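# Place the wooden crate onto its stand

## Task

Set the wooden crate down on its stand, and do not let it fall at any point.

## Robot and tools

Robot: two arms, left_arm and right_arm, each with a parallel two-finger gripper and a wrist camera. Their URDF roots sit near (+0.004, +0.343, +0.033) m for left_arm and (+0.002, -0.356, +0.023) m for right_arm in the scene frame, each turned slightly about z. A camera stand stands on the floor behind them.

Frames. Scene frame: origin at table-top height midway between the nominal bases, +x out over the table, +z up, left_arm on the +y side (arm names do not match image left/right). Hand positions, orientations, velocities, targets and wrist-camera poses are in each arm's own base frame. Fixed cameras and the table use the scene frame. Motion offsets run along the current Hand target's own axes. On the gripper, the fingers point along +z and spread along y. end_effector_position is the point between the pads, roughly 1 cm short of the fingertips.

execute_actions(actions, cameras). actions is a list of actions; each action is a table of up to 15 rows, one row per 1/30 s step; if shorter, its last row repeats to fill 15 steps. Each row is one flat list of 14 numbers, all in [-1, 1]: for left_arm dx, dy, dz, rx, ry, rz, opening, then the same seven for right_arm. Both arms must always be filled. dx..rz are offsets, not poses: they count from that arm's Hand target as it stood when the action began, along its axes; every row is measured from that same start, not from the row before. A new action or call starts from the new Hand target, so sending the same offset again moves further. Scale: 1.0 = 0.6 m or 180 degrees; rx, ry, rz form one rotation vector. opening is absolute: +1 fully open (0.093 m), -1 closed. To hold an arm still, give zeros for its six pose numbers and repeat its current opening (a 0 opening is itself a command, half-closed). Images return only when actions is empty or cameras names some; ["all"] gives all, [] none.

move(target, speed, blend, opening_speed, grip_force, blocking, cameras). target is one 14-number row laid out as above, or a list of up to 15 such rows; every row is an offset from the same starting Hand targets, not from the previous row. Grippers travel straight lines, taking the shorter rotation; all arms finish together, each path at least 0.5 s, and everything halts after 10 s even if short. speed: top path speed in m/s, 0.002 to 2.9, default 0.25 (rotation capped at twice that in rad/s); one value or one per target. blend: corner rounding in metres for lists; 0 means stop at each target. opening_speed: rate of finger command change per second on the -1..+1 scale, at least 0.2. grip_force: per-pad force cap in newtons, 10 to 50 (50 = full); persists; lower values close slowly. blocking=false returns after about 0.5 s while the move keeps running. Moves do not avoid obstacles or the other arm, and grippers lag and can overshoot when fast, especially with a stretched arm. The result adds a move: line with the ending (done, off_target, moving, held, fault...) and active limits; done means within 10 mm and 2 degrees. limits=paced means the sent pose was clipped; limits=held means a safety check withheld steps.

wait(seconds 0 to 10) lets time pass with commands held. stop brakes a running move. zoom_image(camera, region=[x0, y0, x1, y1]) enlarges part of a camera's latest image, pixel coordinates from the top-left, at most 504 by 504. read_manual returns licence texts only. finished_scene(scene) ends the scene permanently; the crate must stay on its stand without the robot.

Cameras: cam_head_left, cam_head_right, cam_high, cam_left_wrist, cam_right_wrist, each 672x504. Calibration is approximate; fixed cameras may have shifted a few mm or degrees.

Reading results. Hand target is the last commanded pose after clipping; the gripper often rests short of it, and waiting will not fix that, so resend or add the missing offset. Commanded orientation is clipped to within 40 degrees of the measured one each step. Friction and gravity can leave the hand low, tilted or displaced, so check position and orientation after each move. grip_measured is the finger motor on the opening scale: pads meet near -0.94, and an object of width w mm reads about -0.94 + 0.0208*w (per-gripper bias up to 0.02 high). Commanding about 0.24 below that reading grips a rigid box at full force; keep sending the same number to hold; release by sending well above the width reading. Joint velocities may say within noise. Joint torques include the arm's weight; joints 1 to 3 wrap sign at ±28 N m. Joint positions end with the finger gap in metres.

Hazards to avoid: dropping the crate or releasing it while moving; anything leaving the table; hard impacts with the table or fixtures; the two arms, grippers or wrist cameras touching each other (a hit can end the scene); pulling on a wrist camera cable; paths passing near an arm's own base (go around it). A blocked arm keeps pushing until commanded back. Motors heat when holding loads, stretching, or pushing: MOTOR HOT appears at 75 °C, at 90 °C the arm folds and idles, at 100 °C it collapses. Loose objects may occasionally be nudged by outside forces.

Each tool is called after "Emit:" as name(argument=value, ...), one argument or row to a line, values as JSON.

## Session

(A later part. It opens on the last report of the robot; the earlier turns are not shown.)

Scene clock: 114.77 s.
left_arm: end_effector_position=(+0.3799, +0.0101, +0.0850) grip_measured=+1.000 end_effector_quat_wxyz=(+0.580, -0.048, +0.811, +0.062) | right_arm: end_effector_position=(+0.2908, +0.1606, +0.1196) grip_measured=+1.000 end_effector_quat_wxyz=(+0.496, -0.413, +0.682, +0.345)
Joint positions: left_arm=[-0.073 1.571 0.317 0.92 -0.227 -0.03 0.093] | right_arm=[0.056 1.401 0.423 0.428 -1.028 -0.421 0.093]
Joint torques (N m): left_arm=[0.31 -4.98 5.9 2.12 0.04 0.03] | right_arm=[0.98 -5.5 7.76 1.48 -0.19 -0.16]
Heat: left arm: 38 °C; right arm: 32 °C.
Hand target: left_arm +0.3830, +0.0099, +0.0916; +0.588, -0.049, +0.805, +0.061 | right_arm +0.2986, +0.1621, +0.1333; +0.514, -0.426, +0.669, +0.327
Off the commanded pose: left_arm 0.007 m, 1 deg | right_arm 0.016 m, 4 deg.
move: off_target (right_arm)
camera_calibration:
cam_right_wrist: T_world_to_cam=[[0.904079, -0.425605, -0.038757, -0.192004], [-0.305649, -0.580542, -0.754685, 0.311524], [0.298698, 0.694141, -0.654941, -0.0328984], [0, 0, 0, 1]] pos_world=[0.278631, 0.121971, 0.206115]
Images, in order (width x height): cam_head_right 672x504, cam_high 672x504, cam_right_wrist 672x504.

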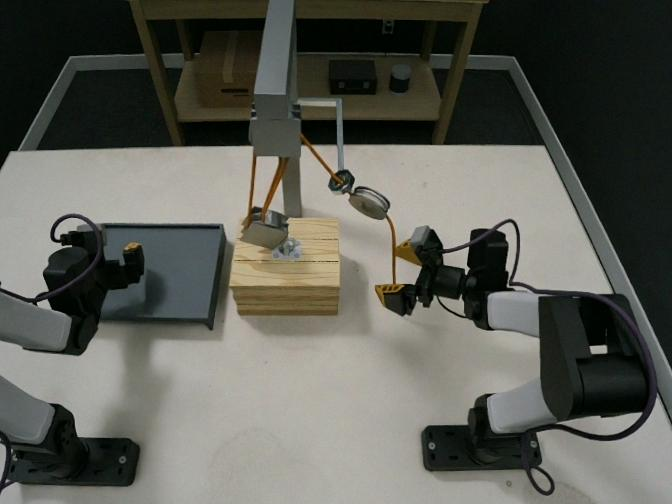

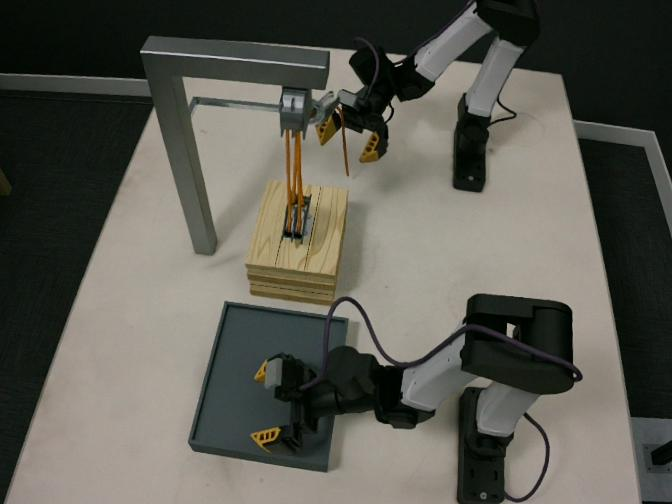

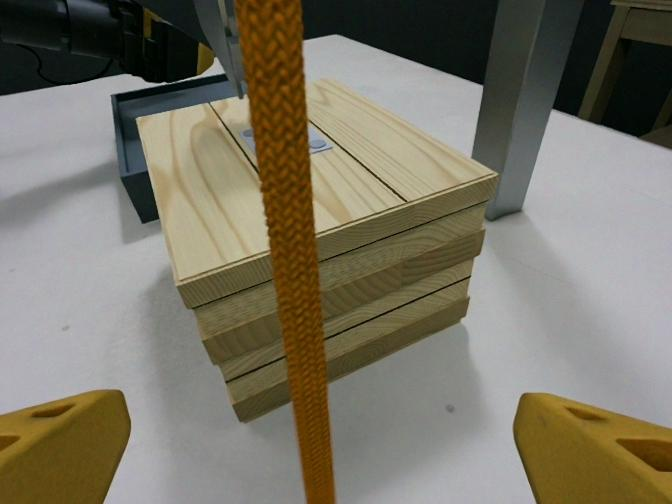

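Emit:
move(
  target=[0,0,0,0,0,0,1,0,0,0.01,0,0,0,-1],
  opening_speed=1.2,
  cameras=["cam_head_right","cam_right_wrist"],
)

Scene clock: 118.67 s.
left_arm: end_effector_position=(+0.3799, +0.0101, +0.0850) grip_measured=+1.000 end_effector_quat_wxyz=(+0.580, -0.048, +0.811, +0.062) | right_arm: end_effector_position=(+0.2906, +0.1651, +0.1196) grip_measured=-0.960 end_effector_quat_wxyz=(+0.497, -0.418, +0.680, +0.340)
Joint positions: left_arm=[-0.073 1.571 0.317 0.92 -0.227 -0.03 0.093] | right_arm=[0.076 1.401 0.423 0.438 -1.009 -0.421 0]
Joint torques (N m): left_arm=[0.59 -5.22 6.09 2.14 -0.01 0.02] | right_arm=[1.02 -4.04 7.99 1.71 -0.17 0.05]
Heat: left arm: 38 °C; right arm: 32 °C.
Hand target: left_arm +0.3830, +0.0099, +0.0916; +0.588, -0.049, +0.805, +0.061 | right_arm +0.3010, +0.1674, +0.1317; +0.513, -0.426, +0.669, +0.327
Off the commanded pose: left_arm 0.007 m, 1 deg | right_arm 0.016 m, 3 deg.
move: off_target (right_arm)
camera_calibration:
cam_right_wrist: T_world_to_cam=[[0.906416, -0.421644, -0.0250126, -0.192917], [-0.294671, -0.58881, -0.752643, 0.312052], [0.30262, 0.689578, -0.657954, -0.0360673], [0, 0, 0, 1]] pos_world=[0.27773, 0.127268, 0.206308]
Images, in order (width x height): cam_head_right 672x504, cam_right_wrist 672x504.

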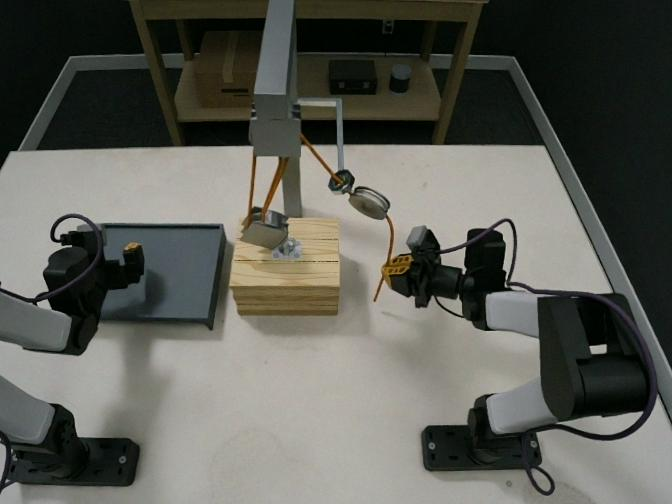

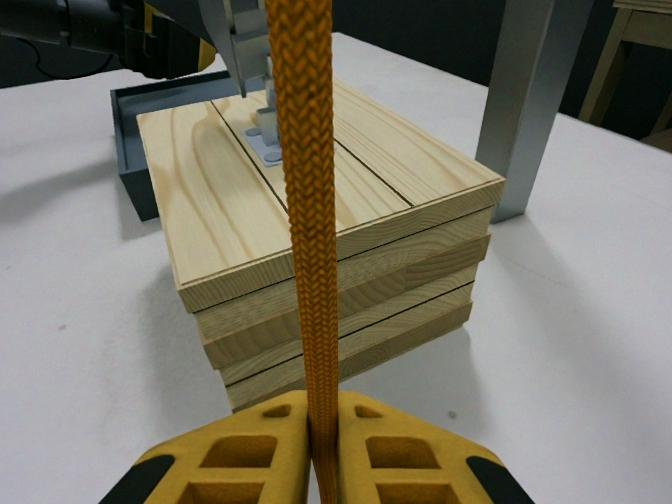

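Emit:
move(
  target=[0,0,0,0,0,0,1,0.104,-0.1475,-0.181,0.289,-0.327,0.51,-1],
  speed=0.3,
  cameras=["all"],
)

Scene clock: 131.80 s.
left_arm: end_effector_position=(+0.3799, +0.0101, +0.0850) grip_measured=+1.000 end_effector_quat_wxyz=(+0.580, -0.048, +0.811, +0.062) | right_arm: end_effector_position=(+0.3280, +0.0285, +0.1016) grip_measured=-0.962 end_effector_quat_wxyz=(+0.475, +0.543, +0.529, +0.447)
Joint positions: left_arm=[-0.073 1.571 0.317 0.92 -0.227 -0.03 0.093] | right_arm=[0.217 1.545 0.053 1.338 0.256 1.593 0]
Joint torques (N m): left_arm=[0.4 -5.14 6.11 2.2 0.02 -0.01] | right_arm=[0.38 -4.1 4.55 1.56 0.56 0.16]
Heat: left arm: 39 °C; right arm: 33 °C.
Hand target: left_arm +0.3830, +0.0099, +0.0916; +0.588, -0.049, +0.805, +0.061 | right_arm +0.3299, +0.0202, +0.0995; +0.480, +0.563, +0.517, +0.431
Off the commanded pose: left_arm 0.007 m, 1 deg | right_arm 0.009 m, 3 deg.
move: off_target (right_arm)
camera_calibration:
cam_right_wrist: T_world_to_cam=[[-0.158586, -0.0301931, -0.986883, 0.150972], [-0.386857, 0.921514, 0.0339725, 0.136391], [0.908401, 0.38717, -0.15782, -0.205892], [0, 0, 0, 1]] pos_world=[0.263738, -0.0414128, 0.111864]

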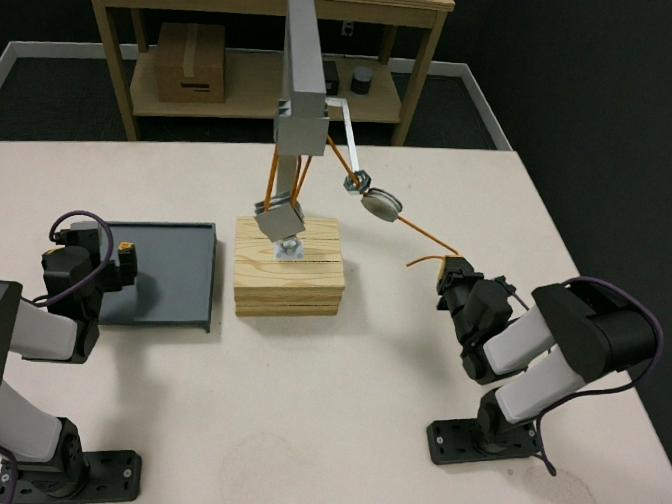

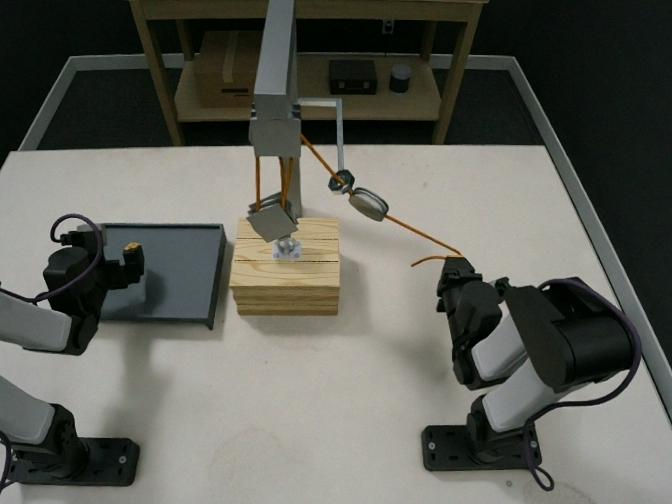

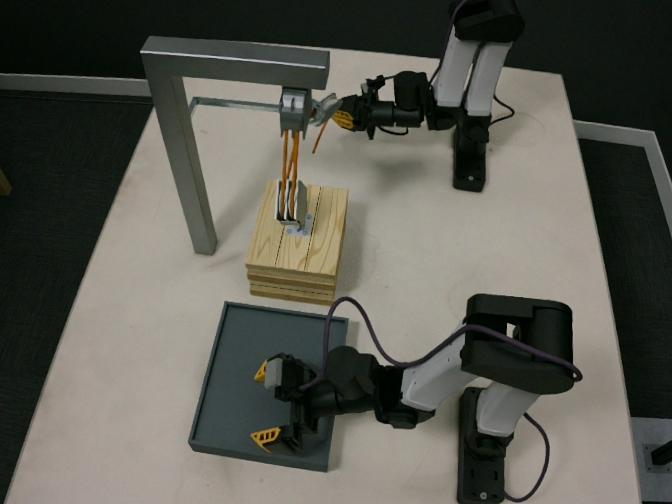

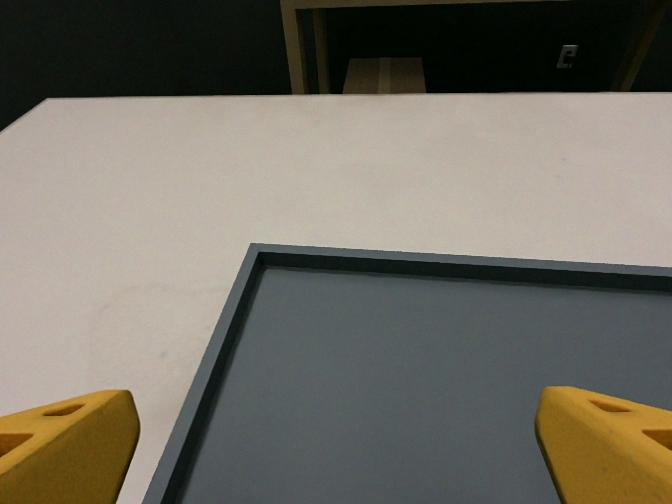

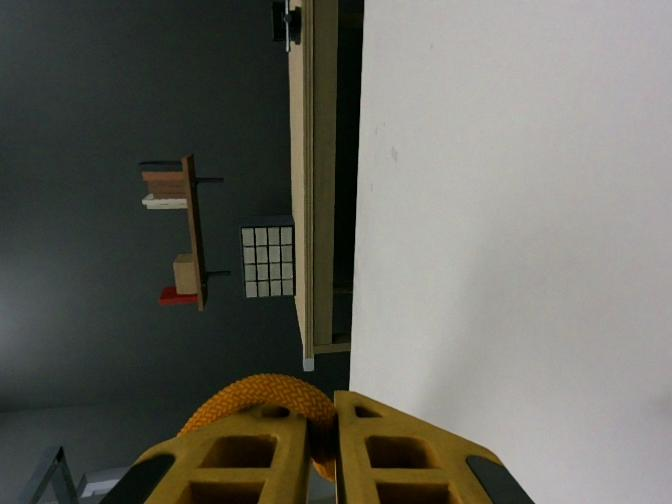

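Emit:
move(
  target=[0,0,0,0,0,0,1,-0.162,0.008,0.049,0,0,0,-1],
  speed=0.06,
  cameras=["cam_head_right","cam_high","cam_right_wrist"],
)

Scene clock: 136.93 s.
left_arm: end_effector_position=(+0.3799, +0.0101, +0.0850) grip_measured=+1.000 end_effector_quat_wxyz=(+0.580, -0.048, +0.811, +0.062) | right_arm: end_effector_position=(+0.3469, -0.0373, +0.1256) grip_measured=-0.962 end_effector_quat_wxyz=(+0.467, +0.488, +0.546, +0.497)
Joint positions: left_arm=[-0.073 1.571 0.317 0.92 -0.227 -0.03 0.093] | right_arm=[-0.282 1.57 0.138 1.355 -0.368 1.518 0]
Joint torques (N m): left_arm=[0.29 -5.18 5.93 2.12 0.01 0.04] | right_arm=[-3.74 -1.63 4.46 1.2 1.37 -0.02]
Heat: left arm: 39 °C; right arm: 33 °C.
Hand target: left_arm +0.3830, +0.0099, +0.0916; +0.588, -0.049, +0.805, +0.061 | right_arm +0.3502, -0.0794, +0.1005; +0.480, +0.563, +0.517, +0.430
Off the commanded pose: left_arm 0.007 m, 1 deg | right_arm 0.049 m, 12 deg.
move: off_target (right_arm)
camera_calibration:
cam_right_wrist: T_world_to_cam=[[-0.0759457, -0.0520812, -0.995751, 0.147283], [-0.505027, 0.863078, -0.00662361, 0.24732], [0.859756, 0.502378, -0.0918495, -0.180835], [0, 0, 0, 1]] pos_world=[0.291563, -0.114938, 0.131686]
Images, in order (width x height): cam_head_right 672x504, cam_high 672x504, cam_right_wrist 672x504.

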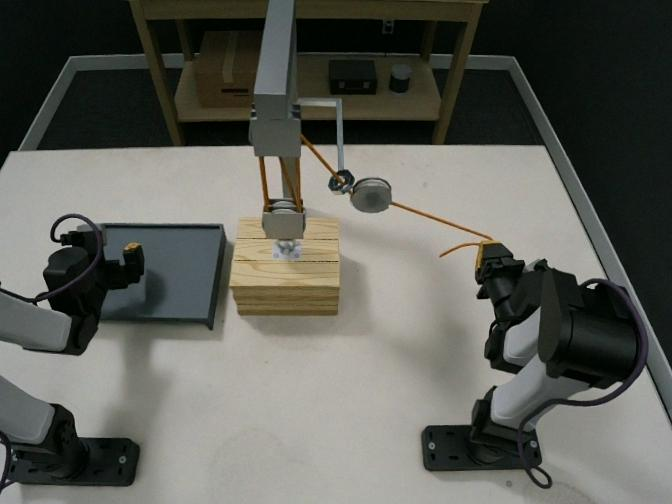

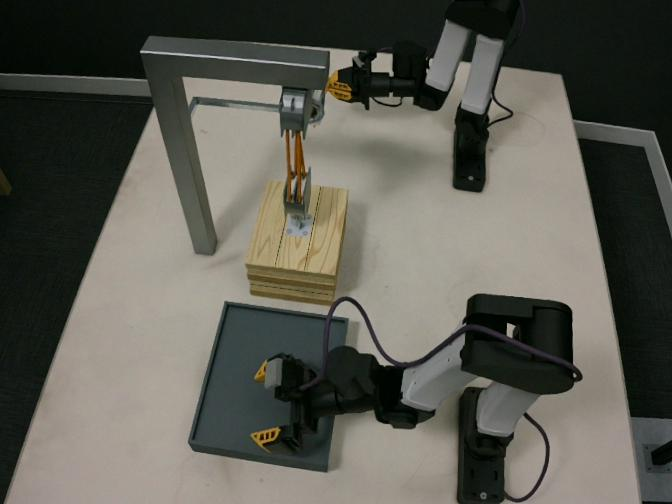

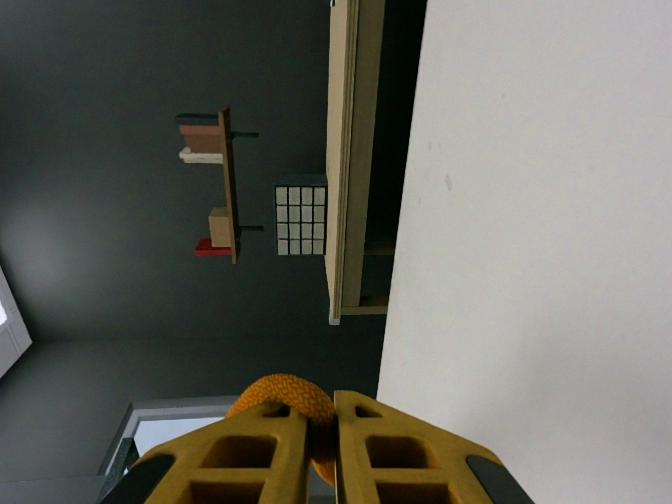

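Emit:
move(
  target=[0,0,0,0,0,0,1,-0.14,0.0,0.02,0,0,0,-1],
  speed=0.06,
  cameras=["cam_head_right","cam_high","cam_right_wrist"],
)

Scene clock: 141.77 s.
left_arm: end_effector_position=(+0.3799, +0.0101, +0.0850) grip_measured=+1.000 end_effector_quat_wxyz=(+0.580, -0.048, +0.811, +0.062) | right_arm: end_effector_position=(+0.3324, -0.0749, +0.1339) grip_measured=-0.962 end_effector_quat_wxyz=(+0.430, +0.409, +0.590, +0.548)
Joint positions: left_arm=[-0.073 1.571 0.317 0.92 -0.227 -0.03 0.093] | right_arm=[-0.628 1.66 0.233 1.378 -0.925 1.471 0]
Joint torques (N m): left_arm=[0.38 -5.12 6.09 2.15 -0.06 0.02] | right_arm=[-7.16 -1.25 5.42 0.54 2.93 -0.21]
Heat: left arm: 40 °C; right arm: 33 °C.
Hand target: left_arm +0.3830, +0.0099, +0.0916; +0.588, -0.049, +0.805, +0.061 | right_arm +0.3540, -0.1641, +0.0995; +0.480, +0.563, +0.517, +0.431
Off the commanded pose: left_arm 0.007 m, 1 deg | right_arm 0.098 m, 24 deg.
move: off_target (right_arm)
camera_calibration:
cam_right_wrist: T_world_to_cam=[[-0.0134898, -0.0877367, -0.996052, 0.129116], [-0.674294, 0.736357, -0.0557294, 0.325884], [0.738339, 0.670881, -0.0690937, -0.0988264], [0, 0, 0, 1]] pos_world=[0.294451, -0.162338, 0.13994]
Images, in order (width x height): cam_head_right 672x504, cam_high 672x504, cam_right_wrist 672x504.

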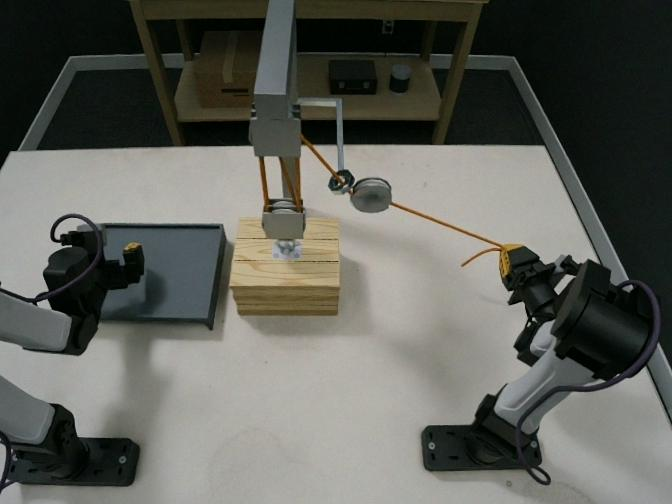

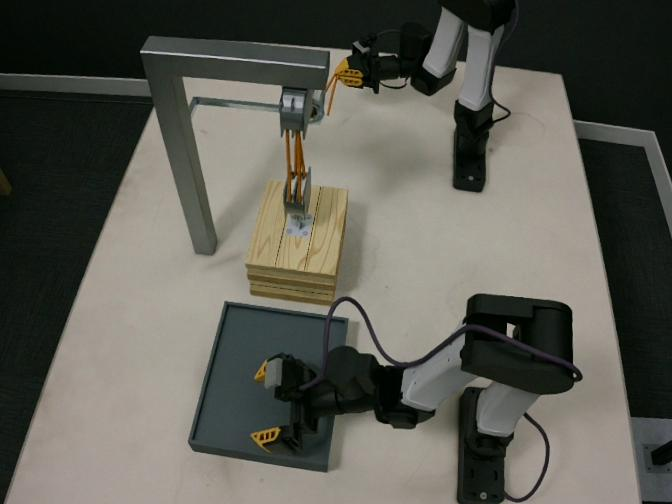

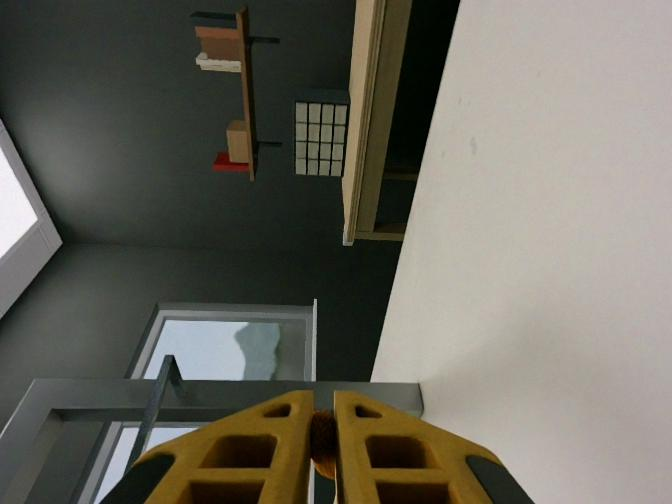

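Emit:
move(
  target=[0,0,0,0,0,0,1,-0.09,0.0,0.06,0,0.25,0,-1],
  speed=0.08,
  cameras=["cam_head_right","cam_high","cam_right_wrist"],
)

Scene clock: 155.23 s.
left_arm: end_effector_position=(+0.3799, +0.0101, +0.0850) grip_measured=+1.000 end_effector_quat_wxyz=(+0.580, -0.048, +0.811, +0.062) | right_arm: end_effector_position=(+0.3827, -0.2139, +0.0960) grip_measured=-0.971 end_effector_quat_wxyz=(+0.250, +0.369, +0.650, +0.616)
Joint positions: left_arm=[-0.073 1.571 0.317 0.92 -0.227 -0.03 0.093] | right_arm=[-0.901 2.26 1.49 -0.804 -1.454 0.127 0]
Joint torques (N m): left_arm=[0.51 -5.14 6.12 2.08 0.02 0.02] | right_arm=[-0.35 -8.69 7.24 0.23 -0.65 -0.19]
Heat: left arm: 40 °C; right arm: 34 °C.
Hand target: left_arm +0.3830, +0.0099, +0.0916; +0.588, -0.049, +0.805, +0.061 | right_arm +0.3842, -0.2213, +0.0941; +0.246, +0.355, +0.661, +0.613
Off the commanded pose: left_arm 0.007 m, 1 deg | right_arm 0.008 m, 2 deg.
move: done
camera_calibration:
cam_right_wrist: T_world_to_cam=[[-0.166787, 0.00890992, -0.985953, 0.158226], [-0.880354, 0.44897, 0.152981, 0.457303], [0.444026, 0.893502, -0.0670386, 0.114662], [0, 0, 0, 1]] pos_world=[0.378066, -0.309176, 0.0937309]
Images, in order (width x height): cam_head_right 672x504, cam_high 672x504, cam_right_wrist 672x504.

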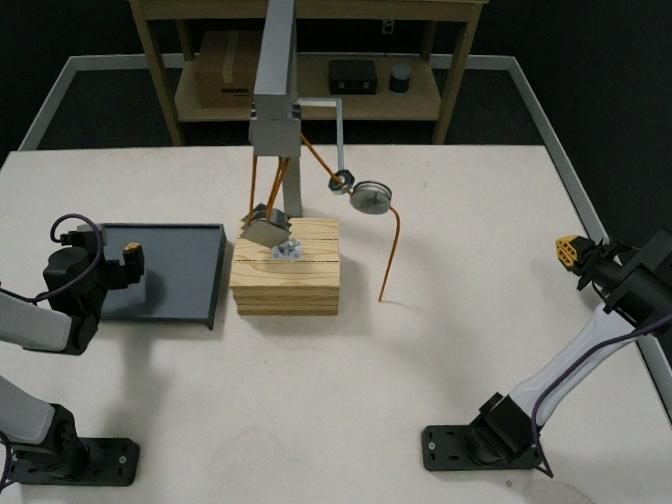

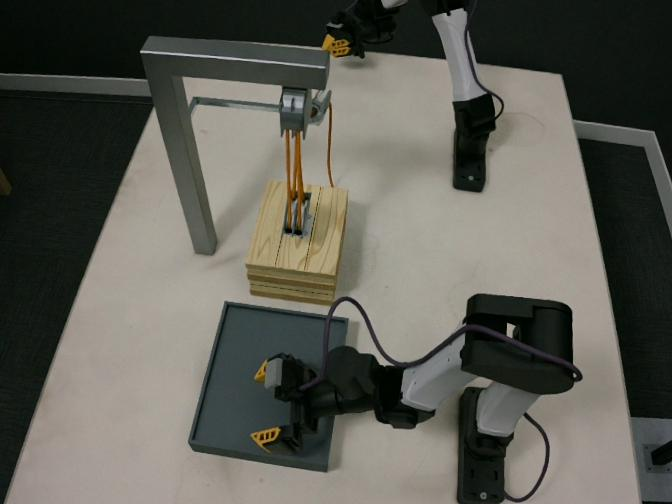

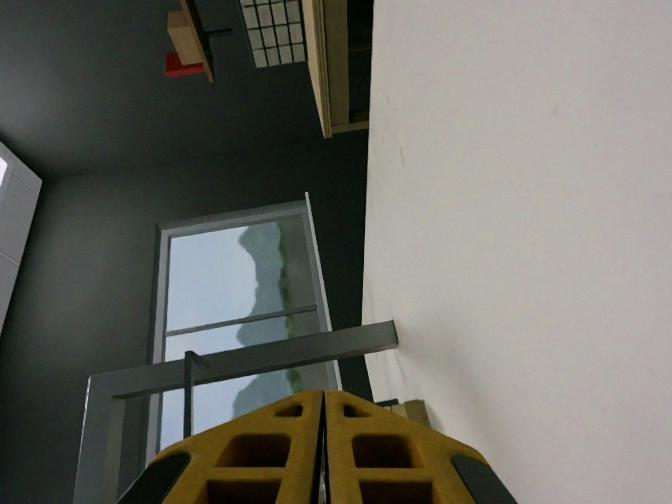

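Emit:
move(
  target=[0,0,0,0,0,0,1,0.519,0.064,0.133,-0.0685,0.148,-0.552,1],
  speed=0.4,
  cameras=["cam_head_right","cam_high","cam_right_wrist"],
)

Scene clock: 177.97 s.
left_arm: end_effector_position=(+0.3799, +0.0101, +0.0850) grip_measured=+1.000 end_effector_quat_wxyz=(+0.580, -0.048, +0.811, +0.062) | right_arm: end_effector_position=(+0.2586, +0.0674, +0.1568) grip_measured=+1.000 end_effector_quat_wxyz=(+0.516, -0.421, +0.668, +0.333)
Joint positions: left_arm=[-0.073 1.571 0.317 0.92 -0.227 -0.03 0.093] | right_arm=[-0.402 1.361 0.712 -0.791 -1.32 -1.424 0.093]
Joint torques (N m): left_arm=[0.46 -5.07 6.01 2.18 -0.04 0.02] | right_arm=[0.9 -5.05 4.48 0.57 -0.62 0.16]
Heat: left arm: 41 °C; right arm: 38 °C.
Hand target: left_arm +0.3830, +0.0099, +0.0916; +0.588, -0.049, +0.805, +0.061 | right_arm +0.2564, +0.0695, +0.1561; +0.514, -0.426, +0.669, +0.327
Off the commanded pose: left_arm 0.007 m, 1 deg | right_arm 0.003 m, 1 deg.
move: done
camera_calibration:
cam_right_wrist: T_world_to_cam=[[0.903852, -0.427693, 0.0114346, -0.208933], [-0.263939, -0.578424, -0.771856, 0.267355], [0.336731, 0.694625, -0.635695, 0.0528524], [0, 0, 0, 1]] pos_world=[0.241613, 0.0285729, 0.242347]
Images, in order (width x height): cam_head_right 672x504, cam_high 672x504, cam_right_wrist 672x504.

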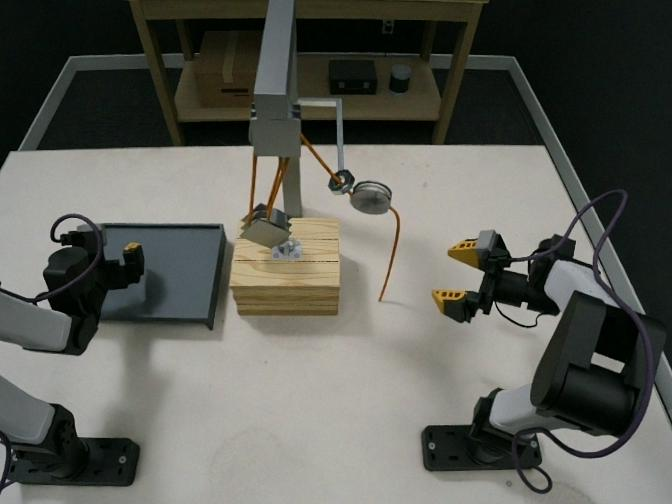

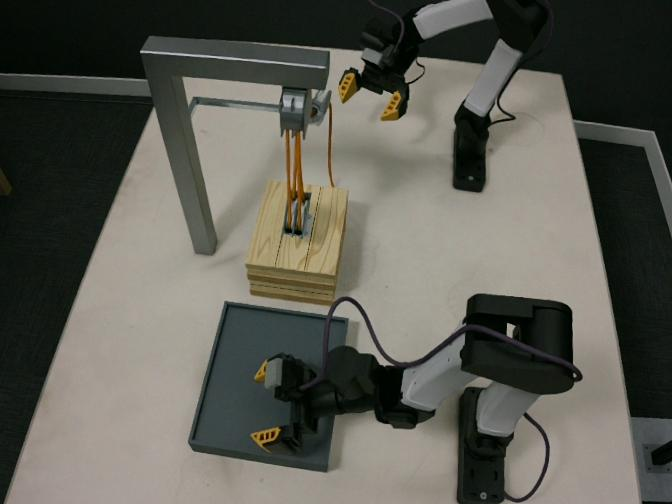

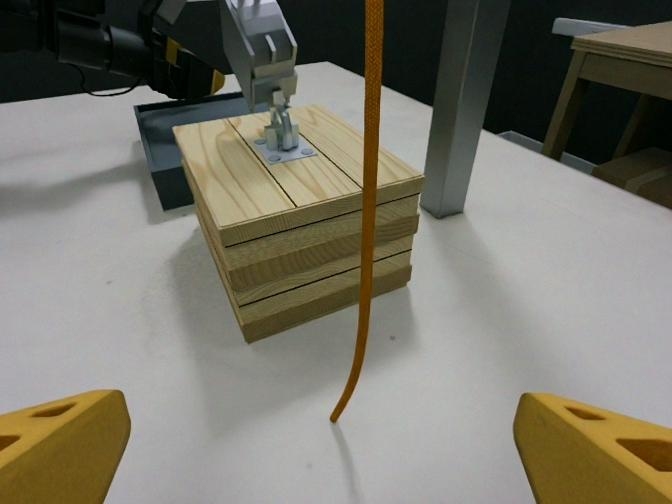

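Emit:
move(
  target=[0,0,0,0,0,0,1,-0.027,-0.04,0.235,0,0,0,1],
  speed=0.15,
  cameras=["cam_head_right","cam_high","cam_right_wrist"],
)

Scene clock: 186.70 s.
left_arm: end_effector_position=(+0.3799, +0.0101, +0.0850) grip_measured=+1.000 end_effector_quat_wxyz=(+0.580, -0.048, +0.811, +0.062) | right_arm: end_effector_position=(+0.3379, +0.1856, +0.1425) grip_measured=+1.000 end_effector_quat_wxyz=(+0.519, -0.432, +0.661, +0.327)
Joint positions: left_arm=[-0.073 1.571 0.317 0.92 -0.227 -0.03 0.093] | right_arm=[0.137 1.54 0.605 0.493 -0.956 -0.386 0.093]
Joint torques (N m): left_arm=[0.59 -5 5.85 2.11 -0.04 0] | right_arm=[0.94 -4.21 4.72 1.78 -0.12 0.15]
Heat: left arm: 41 °C; right arm: 36 °C.
Hand target: left_arm +0.3830, +0.0099, +0.0916; +0.588, -0.049, +0.805, +0.061 | right_arm +0.3375, +0.1866, +0.1354; +0.514, -0.426, +0.669, +0.327
Off the commanded pose: left_arm 0.007 m, 1 deg | right_arm 0.007 m, 1 deg.
move: done
camera_calibration:
cam_right_wrist: T_world_to_cam=[[0.908231, -0.416745, 0.0379504, -0.237132], [-0.238738, -0.590497, -0.77092, 0.339294], [0.343686, 0.691113, -0.635801, -0.0667524], [0, 0, 0, 1]] pos_world=[0.319315, 0.147662, 0.228126]
Images, in order (width x height): cam_head_right 672x504, cam_high 672x504, cam_right_wrist 672x504.

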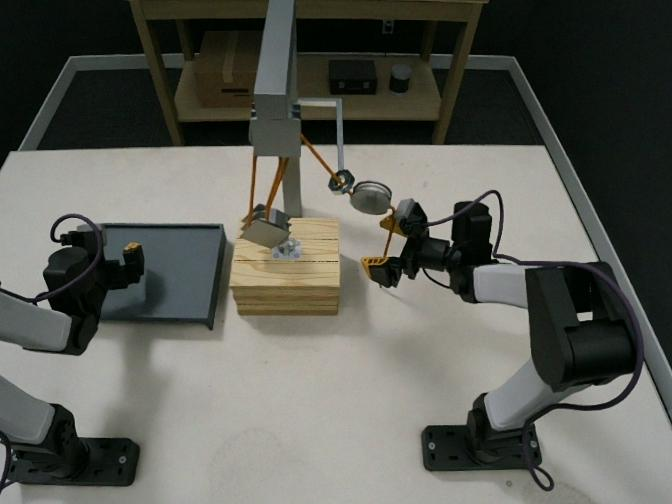

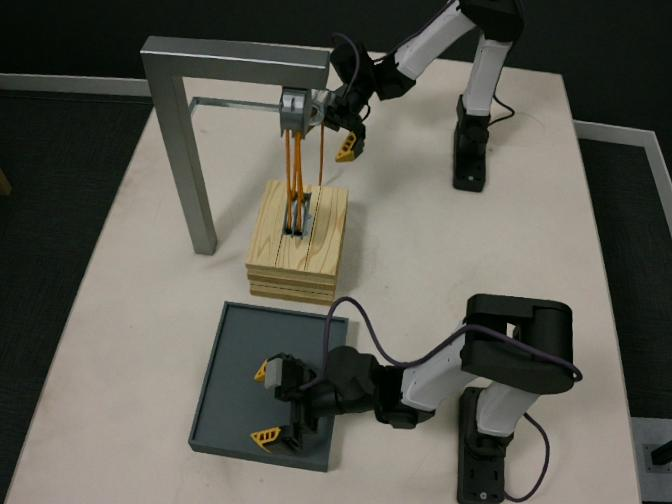

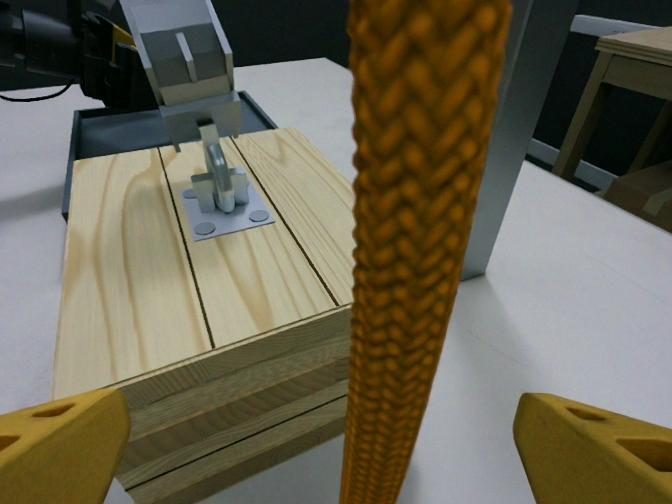

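Emit:
move(
  target=[
    [0,0,0,0,0,0,1,0,0,0.002,0,0,0,-1],
    [0,0,0,0,0,0,1,0.1217,-0.1213,-0.226,0.289,-0.327,0.51,-1],
  ],
  speed=0.3,
  opening_speed=1.2,
  cameras=["cam_head_right","cam_high","cam_right_wrist"],
)

Scene clock: 197.00 s.
left_arm: end_effector_position=(+0.3799, +0.0101, +0.0850) grip_measured=+1.000 end_effector_quat_wxyz=(+0.580, -0.048, +0.811, +0.062) | right_arm: end_effector_position=(+0.3419, +0.0546, +0.1324) grip_measured=-0.963 end_effector_quat_wxyz=(+0.479, +0.480, +0.533, +0.506)
Joint positions: left_arm=[-0.073 1.571 0.317 0.92 -0.227 -0.03 0.093] | right_arm=[0.233 1.579 0.102 1.448 0.153 1.55 0]
Joint torques (N m): left_arm=[0.5 -5.15 6.26 2.15 -0.03 0.01] | right_arm=[-1.32 -3.38 1.85 0.97 1.51 0.45]
Heat: left arm: 42 °C; right arm: 35 °C.
Hand target: left_arm +0.3830, +0.0099, +0.0916; +0.588, -0.049, +0.805, +0.061 | right_arm +0.3400, +0.0200, +0.0998; +0.480, +0.563, +0.516, +0.431
Off the commanded pose: left_arm 0.007 m, 1 deg | right_arm 0.048 m, 13 deg.
move: off_target (right_arm)
camera_calibration:
cam_right_wrist: T_world_to_cam=[[-0.0337379, -0.0474956, -0.998302, 0.144078], [-0.497513, 0.867112, -0.0244405, 0.165145], [0.8668, 0.495843, -0.0528842, -0.229353], [0, 0, 0, 1]] pos_world=[0.285826, -0.0226331, 0.135741]
Images, in order (width x height): cam_head_right 672x504, cam_high 672x504, cam_right_wrist 672x504.

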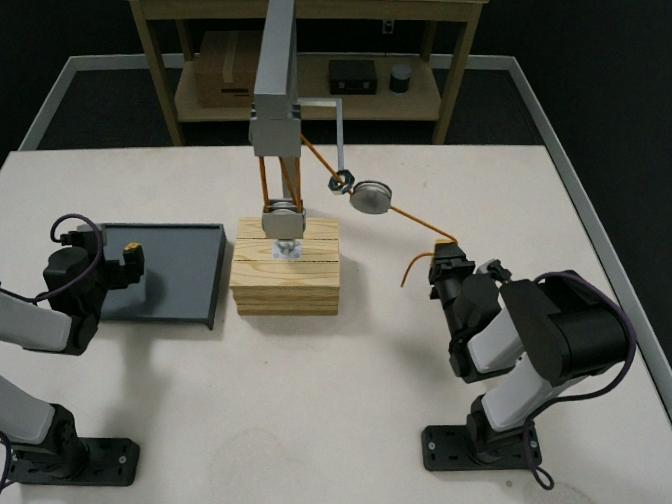

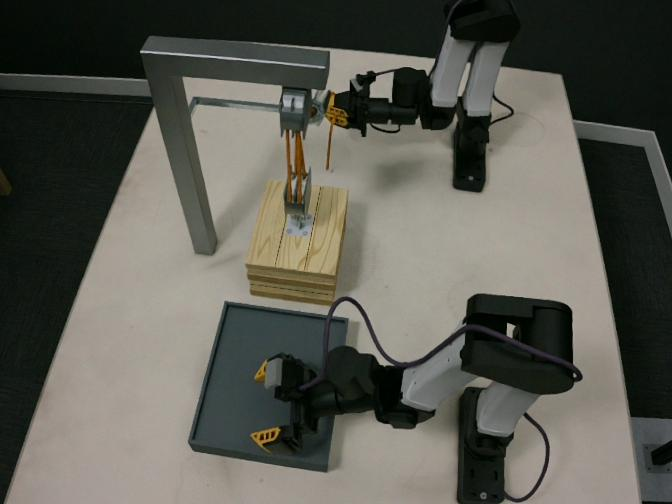

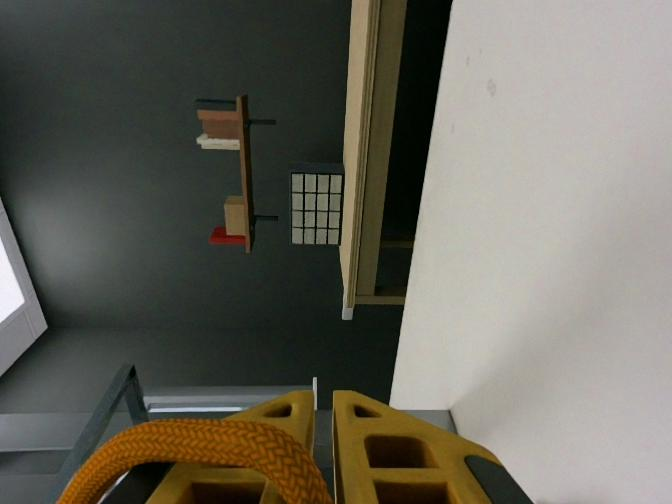

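Emit:
move(
  target=[0,0,0,0,0,0,1,-0.167,0.0,0.04,0,-0.05,0,-1],
  speed=0.06,
  cameras=["cam_head_right","cam_high","cam_right_wrist"],
)

Scene clock: 201.17 s.
left_arm: end_effector_position=(+0.3799, +0.0101, +0.0850) grip_measured=+1.000 end_effector_quat_wxyz=(+0.580, -0.048, +0.811, +0.062) | right_arm: end_effector_position=(+0.3376, +0.0325, +0.1456) grip_measured=-0.963 end_effector_quat_wxyz=(+0.458, +0.392, +0.581, +0.546)
Joint positions: left_arm=[-0.073 1.571 0.317 0.92 -0.227 -0.03 0.093] | right_arm=[-0.08 1.546 0.095 1.469 -0.36 1.472 0]
Joint torques (N m): left_arm=[0.59 -5.04 6.02 2.09 0.03 0.05] | right_arm=[-9.5 -0.08 0.06 1.25 3.8 0.48]
Heat: left arm: 42 °C; right arm: 35 °C.
Hand target: left_arm +0.3830, +0.0099, +0.0916; +0.588, -0.049, +0.805, +0.061 | right_arm +0.3540, -0.0820, +0.0968; +0.519, +0.595, +0.477, +0.385
Off the commanded pose: left_arm 0.007 m, 1 deg | right_arm 0.125 m, 33 deg.
move: off_target (right_arm)
camera_calibration:
cam_right_wrist: T_world_to_cam=[[0.0420909, -0.117992, -0.992122, 0.13187], [-0.655847, 0.745846, -0.116527, 0.253367], [0.75372, 0.655585, -0.0459913, -0.182005], [0, 0, 0, 1]] pos_world=[0.2978, -0.0540939, 0.151984]
Images, in order (width x height): cam_head_right 672x504, cam_high 672x504, cam_right_wrist 672x504.

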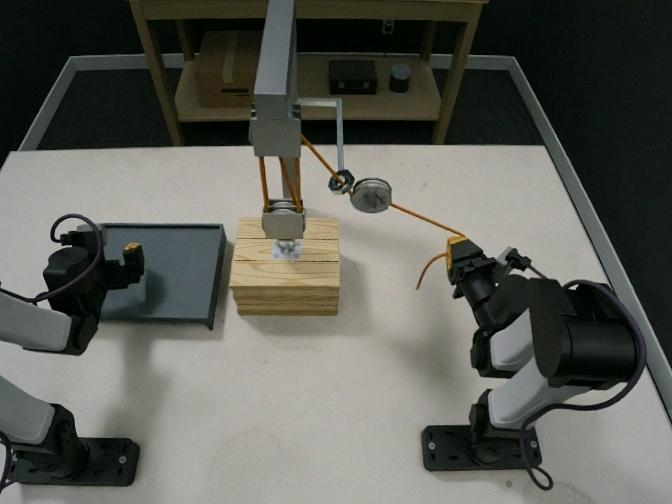

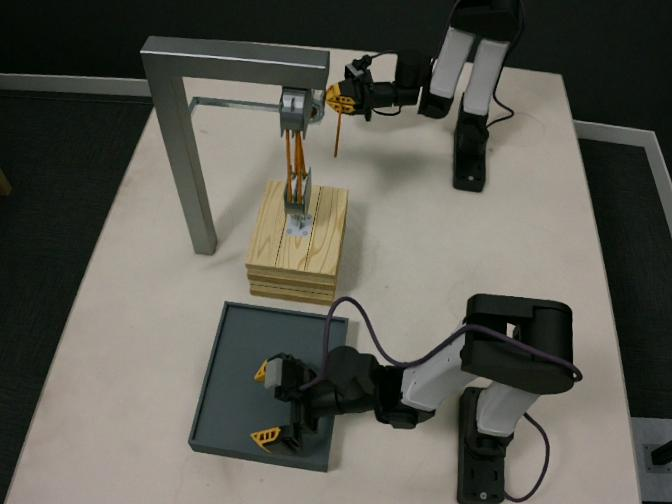

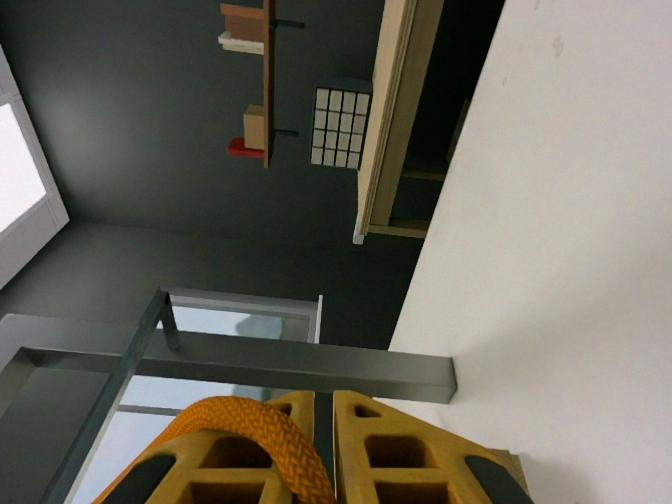

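Emit:
move(
  target=[0,0,0,0,0,0,1,-0.16,-0.03,0.045,0,0,0,-1],
  speed=0.06,
  cameras=["cam_head_right","cam_high","cam_right_wrist"],
)

Scene clock: 206.70 s.
left_arm: end_effector_position=(+0.3799, +0.0101, +0.0850) grip_measured=+1.000 end_effector_quat_wxyz=(+0.580, -0.048, +0.811, +0.062) | right_arm: end_effector_position=(+0.2658, -0.0474, +0.1201) grip_measured=-0.963 end_effector_quat_wxyz=(+0.331, +0.271, +0.654, +0.623)
Joint positions: left_arm=[-0.073 1.571 0.317 0.92 -0.227 -0.03 0.093] | right_arm=[-0.85 1.765 0.199 1.468 -1.538 1.378 0]
Joint torques (N m): left_arm=[0.43 -5.24 6.09 2.15 0.02 0.01] | right_arm=[-12.1 0.36 7.02 0.98 4.67 0.49]
Heat: left arm: 42 °C; right arm: 35 °C.
Hand target: left_arm +0.3830, +0.0099, +0.0916; +0.588, -0.049, +0.805, +0.061 | right_arm +0.3530, -0.1817, +0.0783; +0.478, +0.516, +0.539, +0.463
Off the commanded pose: left_arm 0.007 m, 1 deg | right_arm 0.165 m, 55 deg; orientation clipped.
move: off_target (right_arm); limits=paced
camera_calibration:
cam_right_wrist: T_world_to_cam=[[0.0637989, -0.0967467, -0.993262, 0.0956249], [-0.900755, 0.422882, -0.099047, 0.310504], [0.429615, 0.901005, -0.0601657, 0.0228146], [0, 0, 0, 1]] pos_world=[0.263786, -0.142611, 0.127108]
Images, in order (width x height): cam_head_right 672x504, cam_high 672x504, cam_right_wrist 672x504.

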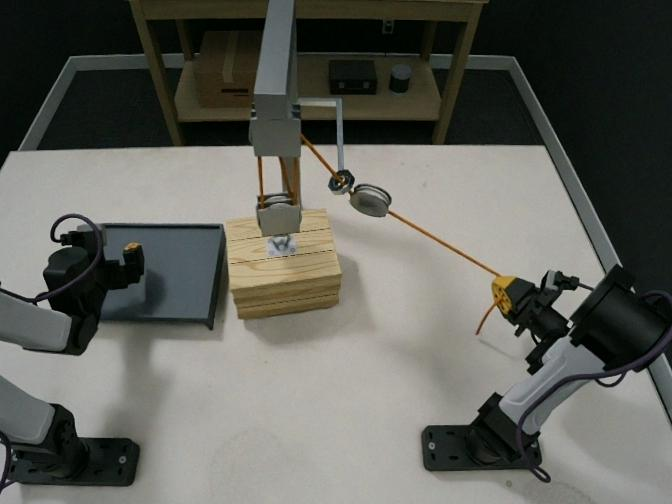

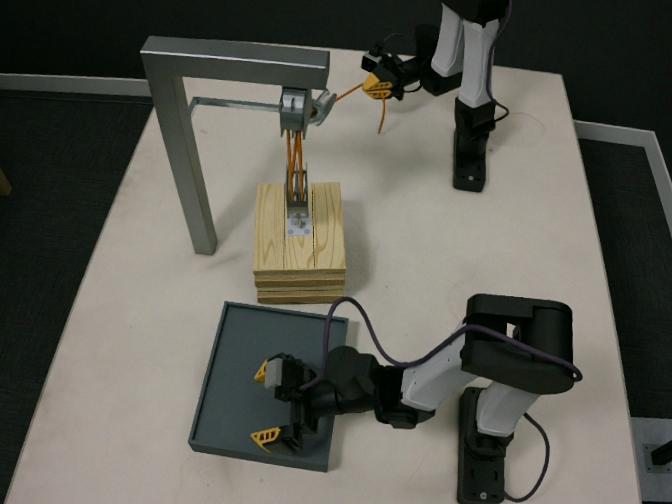

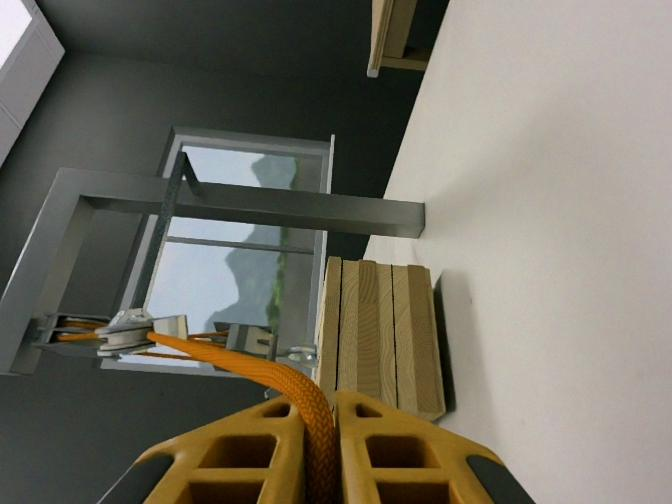

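Emit:
move(
  target=[0,0,0,0,0,0,1,-0.17,-0.03,-0.03,0,0.1,0,-1],
  speed=0.05,
  cameras=["cam_head_right","cam_high","cam_right_wrist","cam_left_wrist"],
)

Scene clock: 213.63 s.
left_arm: end_effector_position=(+0.3799, +0.0101, +0.0850) grip_measured=+1.000 end_effector_quat_wxyz=(+0.580, -0.048, +0.811, +0.062) | right_arm: end_effector_position=(+0.3341, -0.1833, +0.0871) grip_measured=-0.963 end_effector_quat_wxyz=(+0.366, +0.298, +0.641, +0.605)
Joint positions: left_arm=[-0.073 1.571 0.317 0.92 -0.227 -0.03 0.093] | right_arm=[-0.959 2.216 0.752 1.463 -1.551 1.46 0]
Joint torques (N m): left_arm=[0.47 -5.16 5.91 2.17 -0.01 0.05] | right_arm=[-13.24 -2.19 11.08 0.44 1.18 0.6]
Heat: left arm: 42 °C; right arm: 39 °C.
Hand target: left_arm +0.3830, +0.0099, +0.0916; +0.588, -0.049, +0.805, +0.061 | right_arm +0.3340, -0.2844, +0.0664; +0.388, +0.437, +0.608, +0.538
Off the commanded pose: left_arm 0.007 m, 1 deg | right_arm 0.103 m, 18 deg.
move: off_target (right_arm)
camera_calibration:
cam_right_wrist: T_world_to_cam=[[0.0645656, -0.112666, -0.991533, 0.0419624], [-0.854082, 0.507648, -0.113299, 0.427413], [0.516115, 0.854166, -0.0634498, 0.0767567], [0, 0, 0, 1]] pos_world=[0.322722, -0.277811, 0.0949026]
Images, in order (width x height): cam_head_right 672x504, cam_high 672x504, cam_left_wrist 672x504, cam_right_wrist 672x504.

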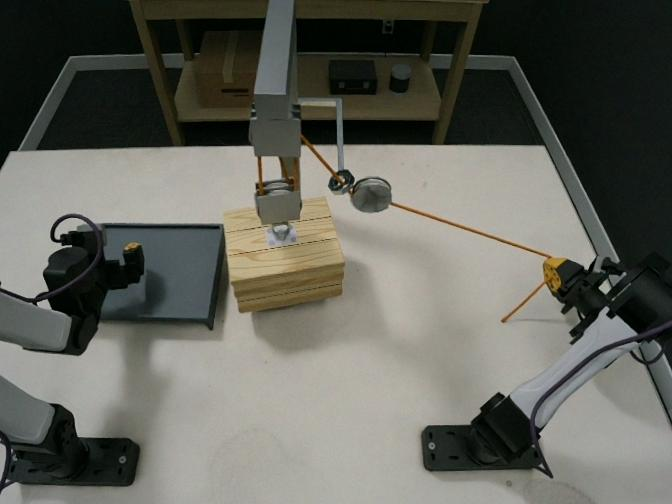

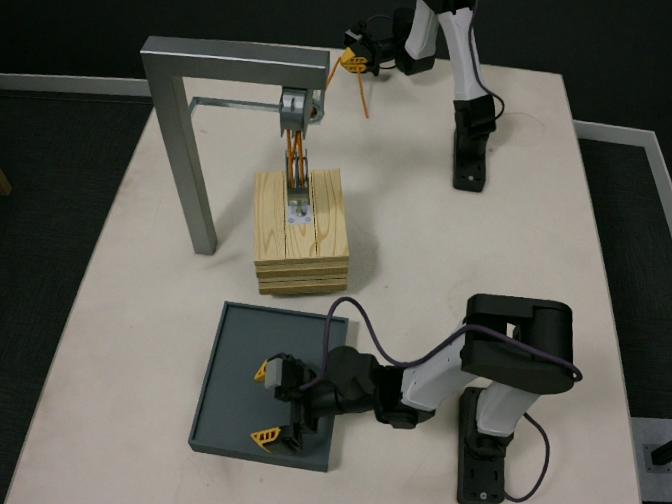

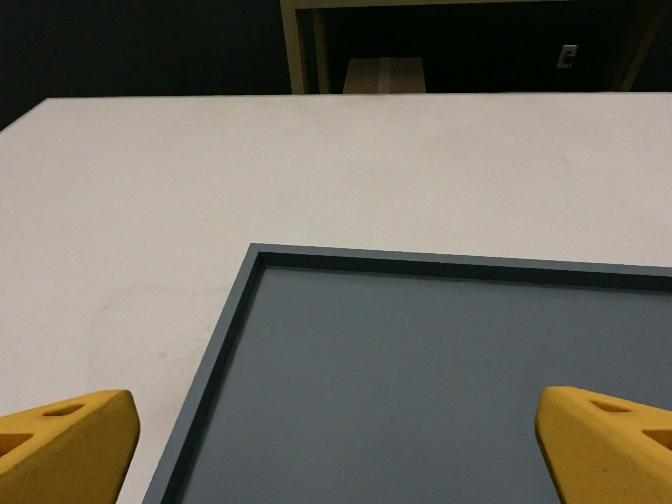

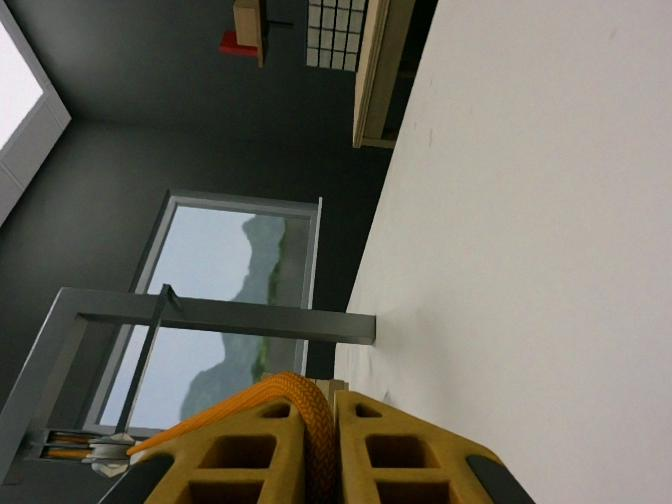

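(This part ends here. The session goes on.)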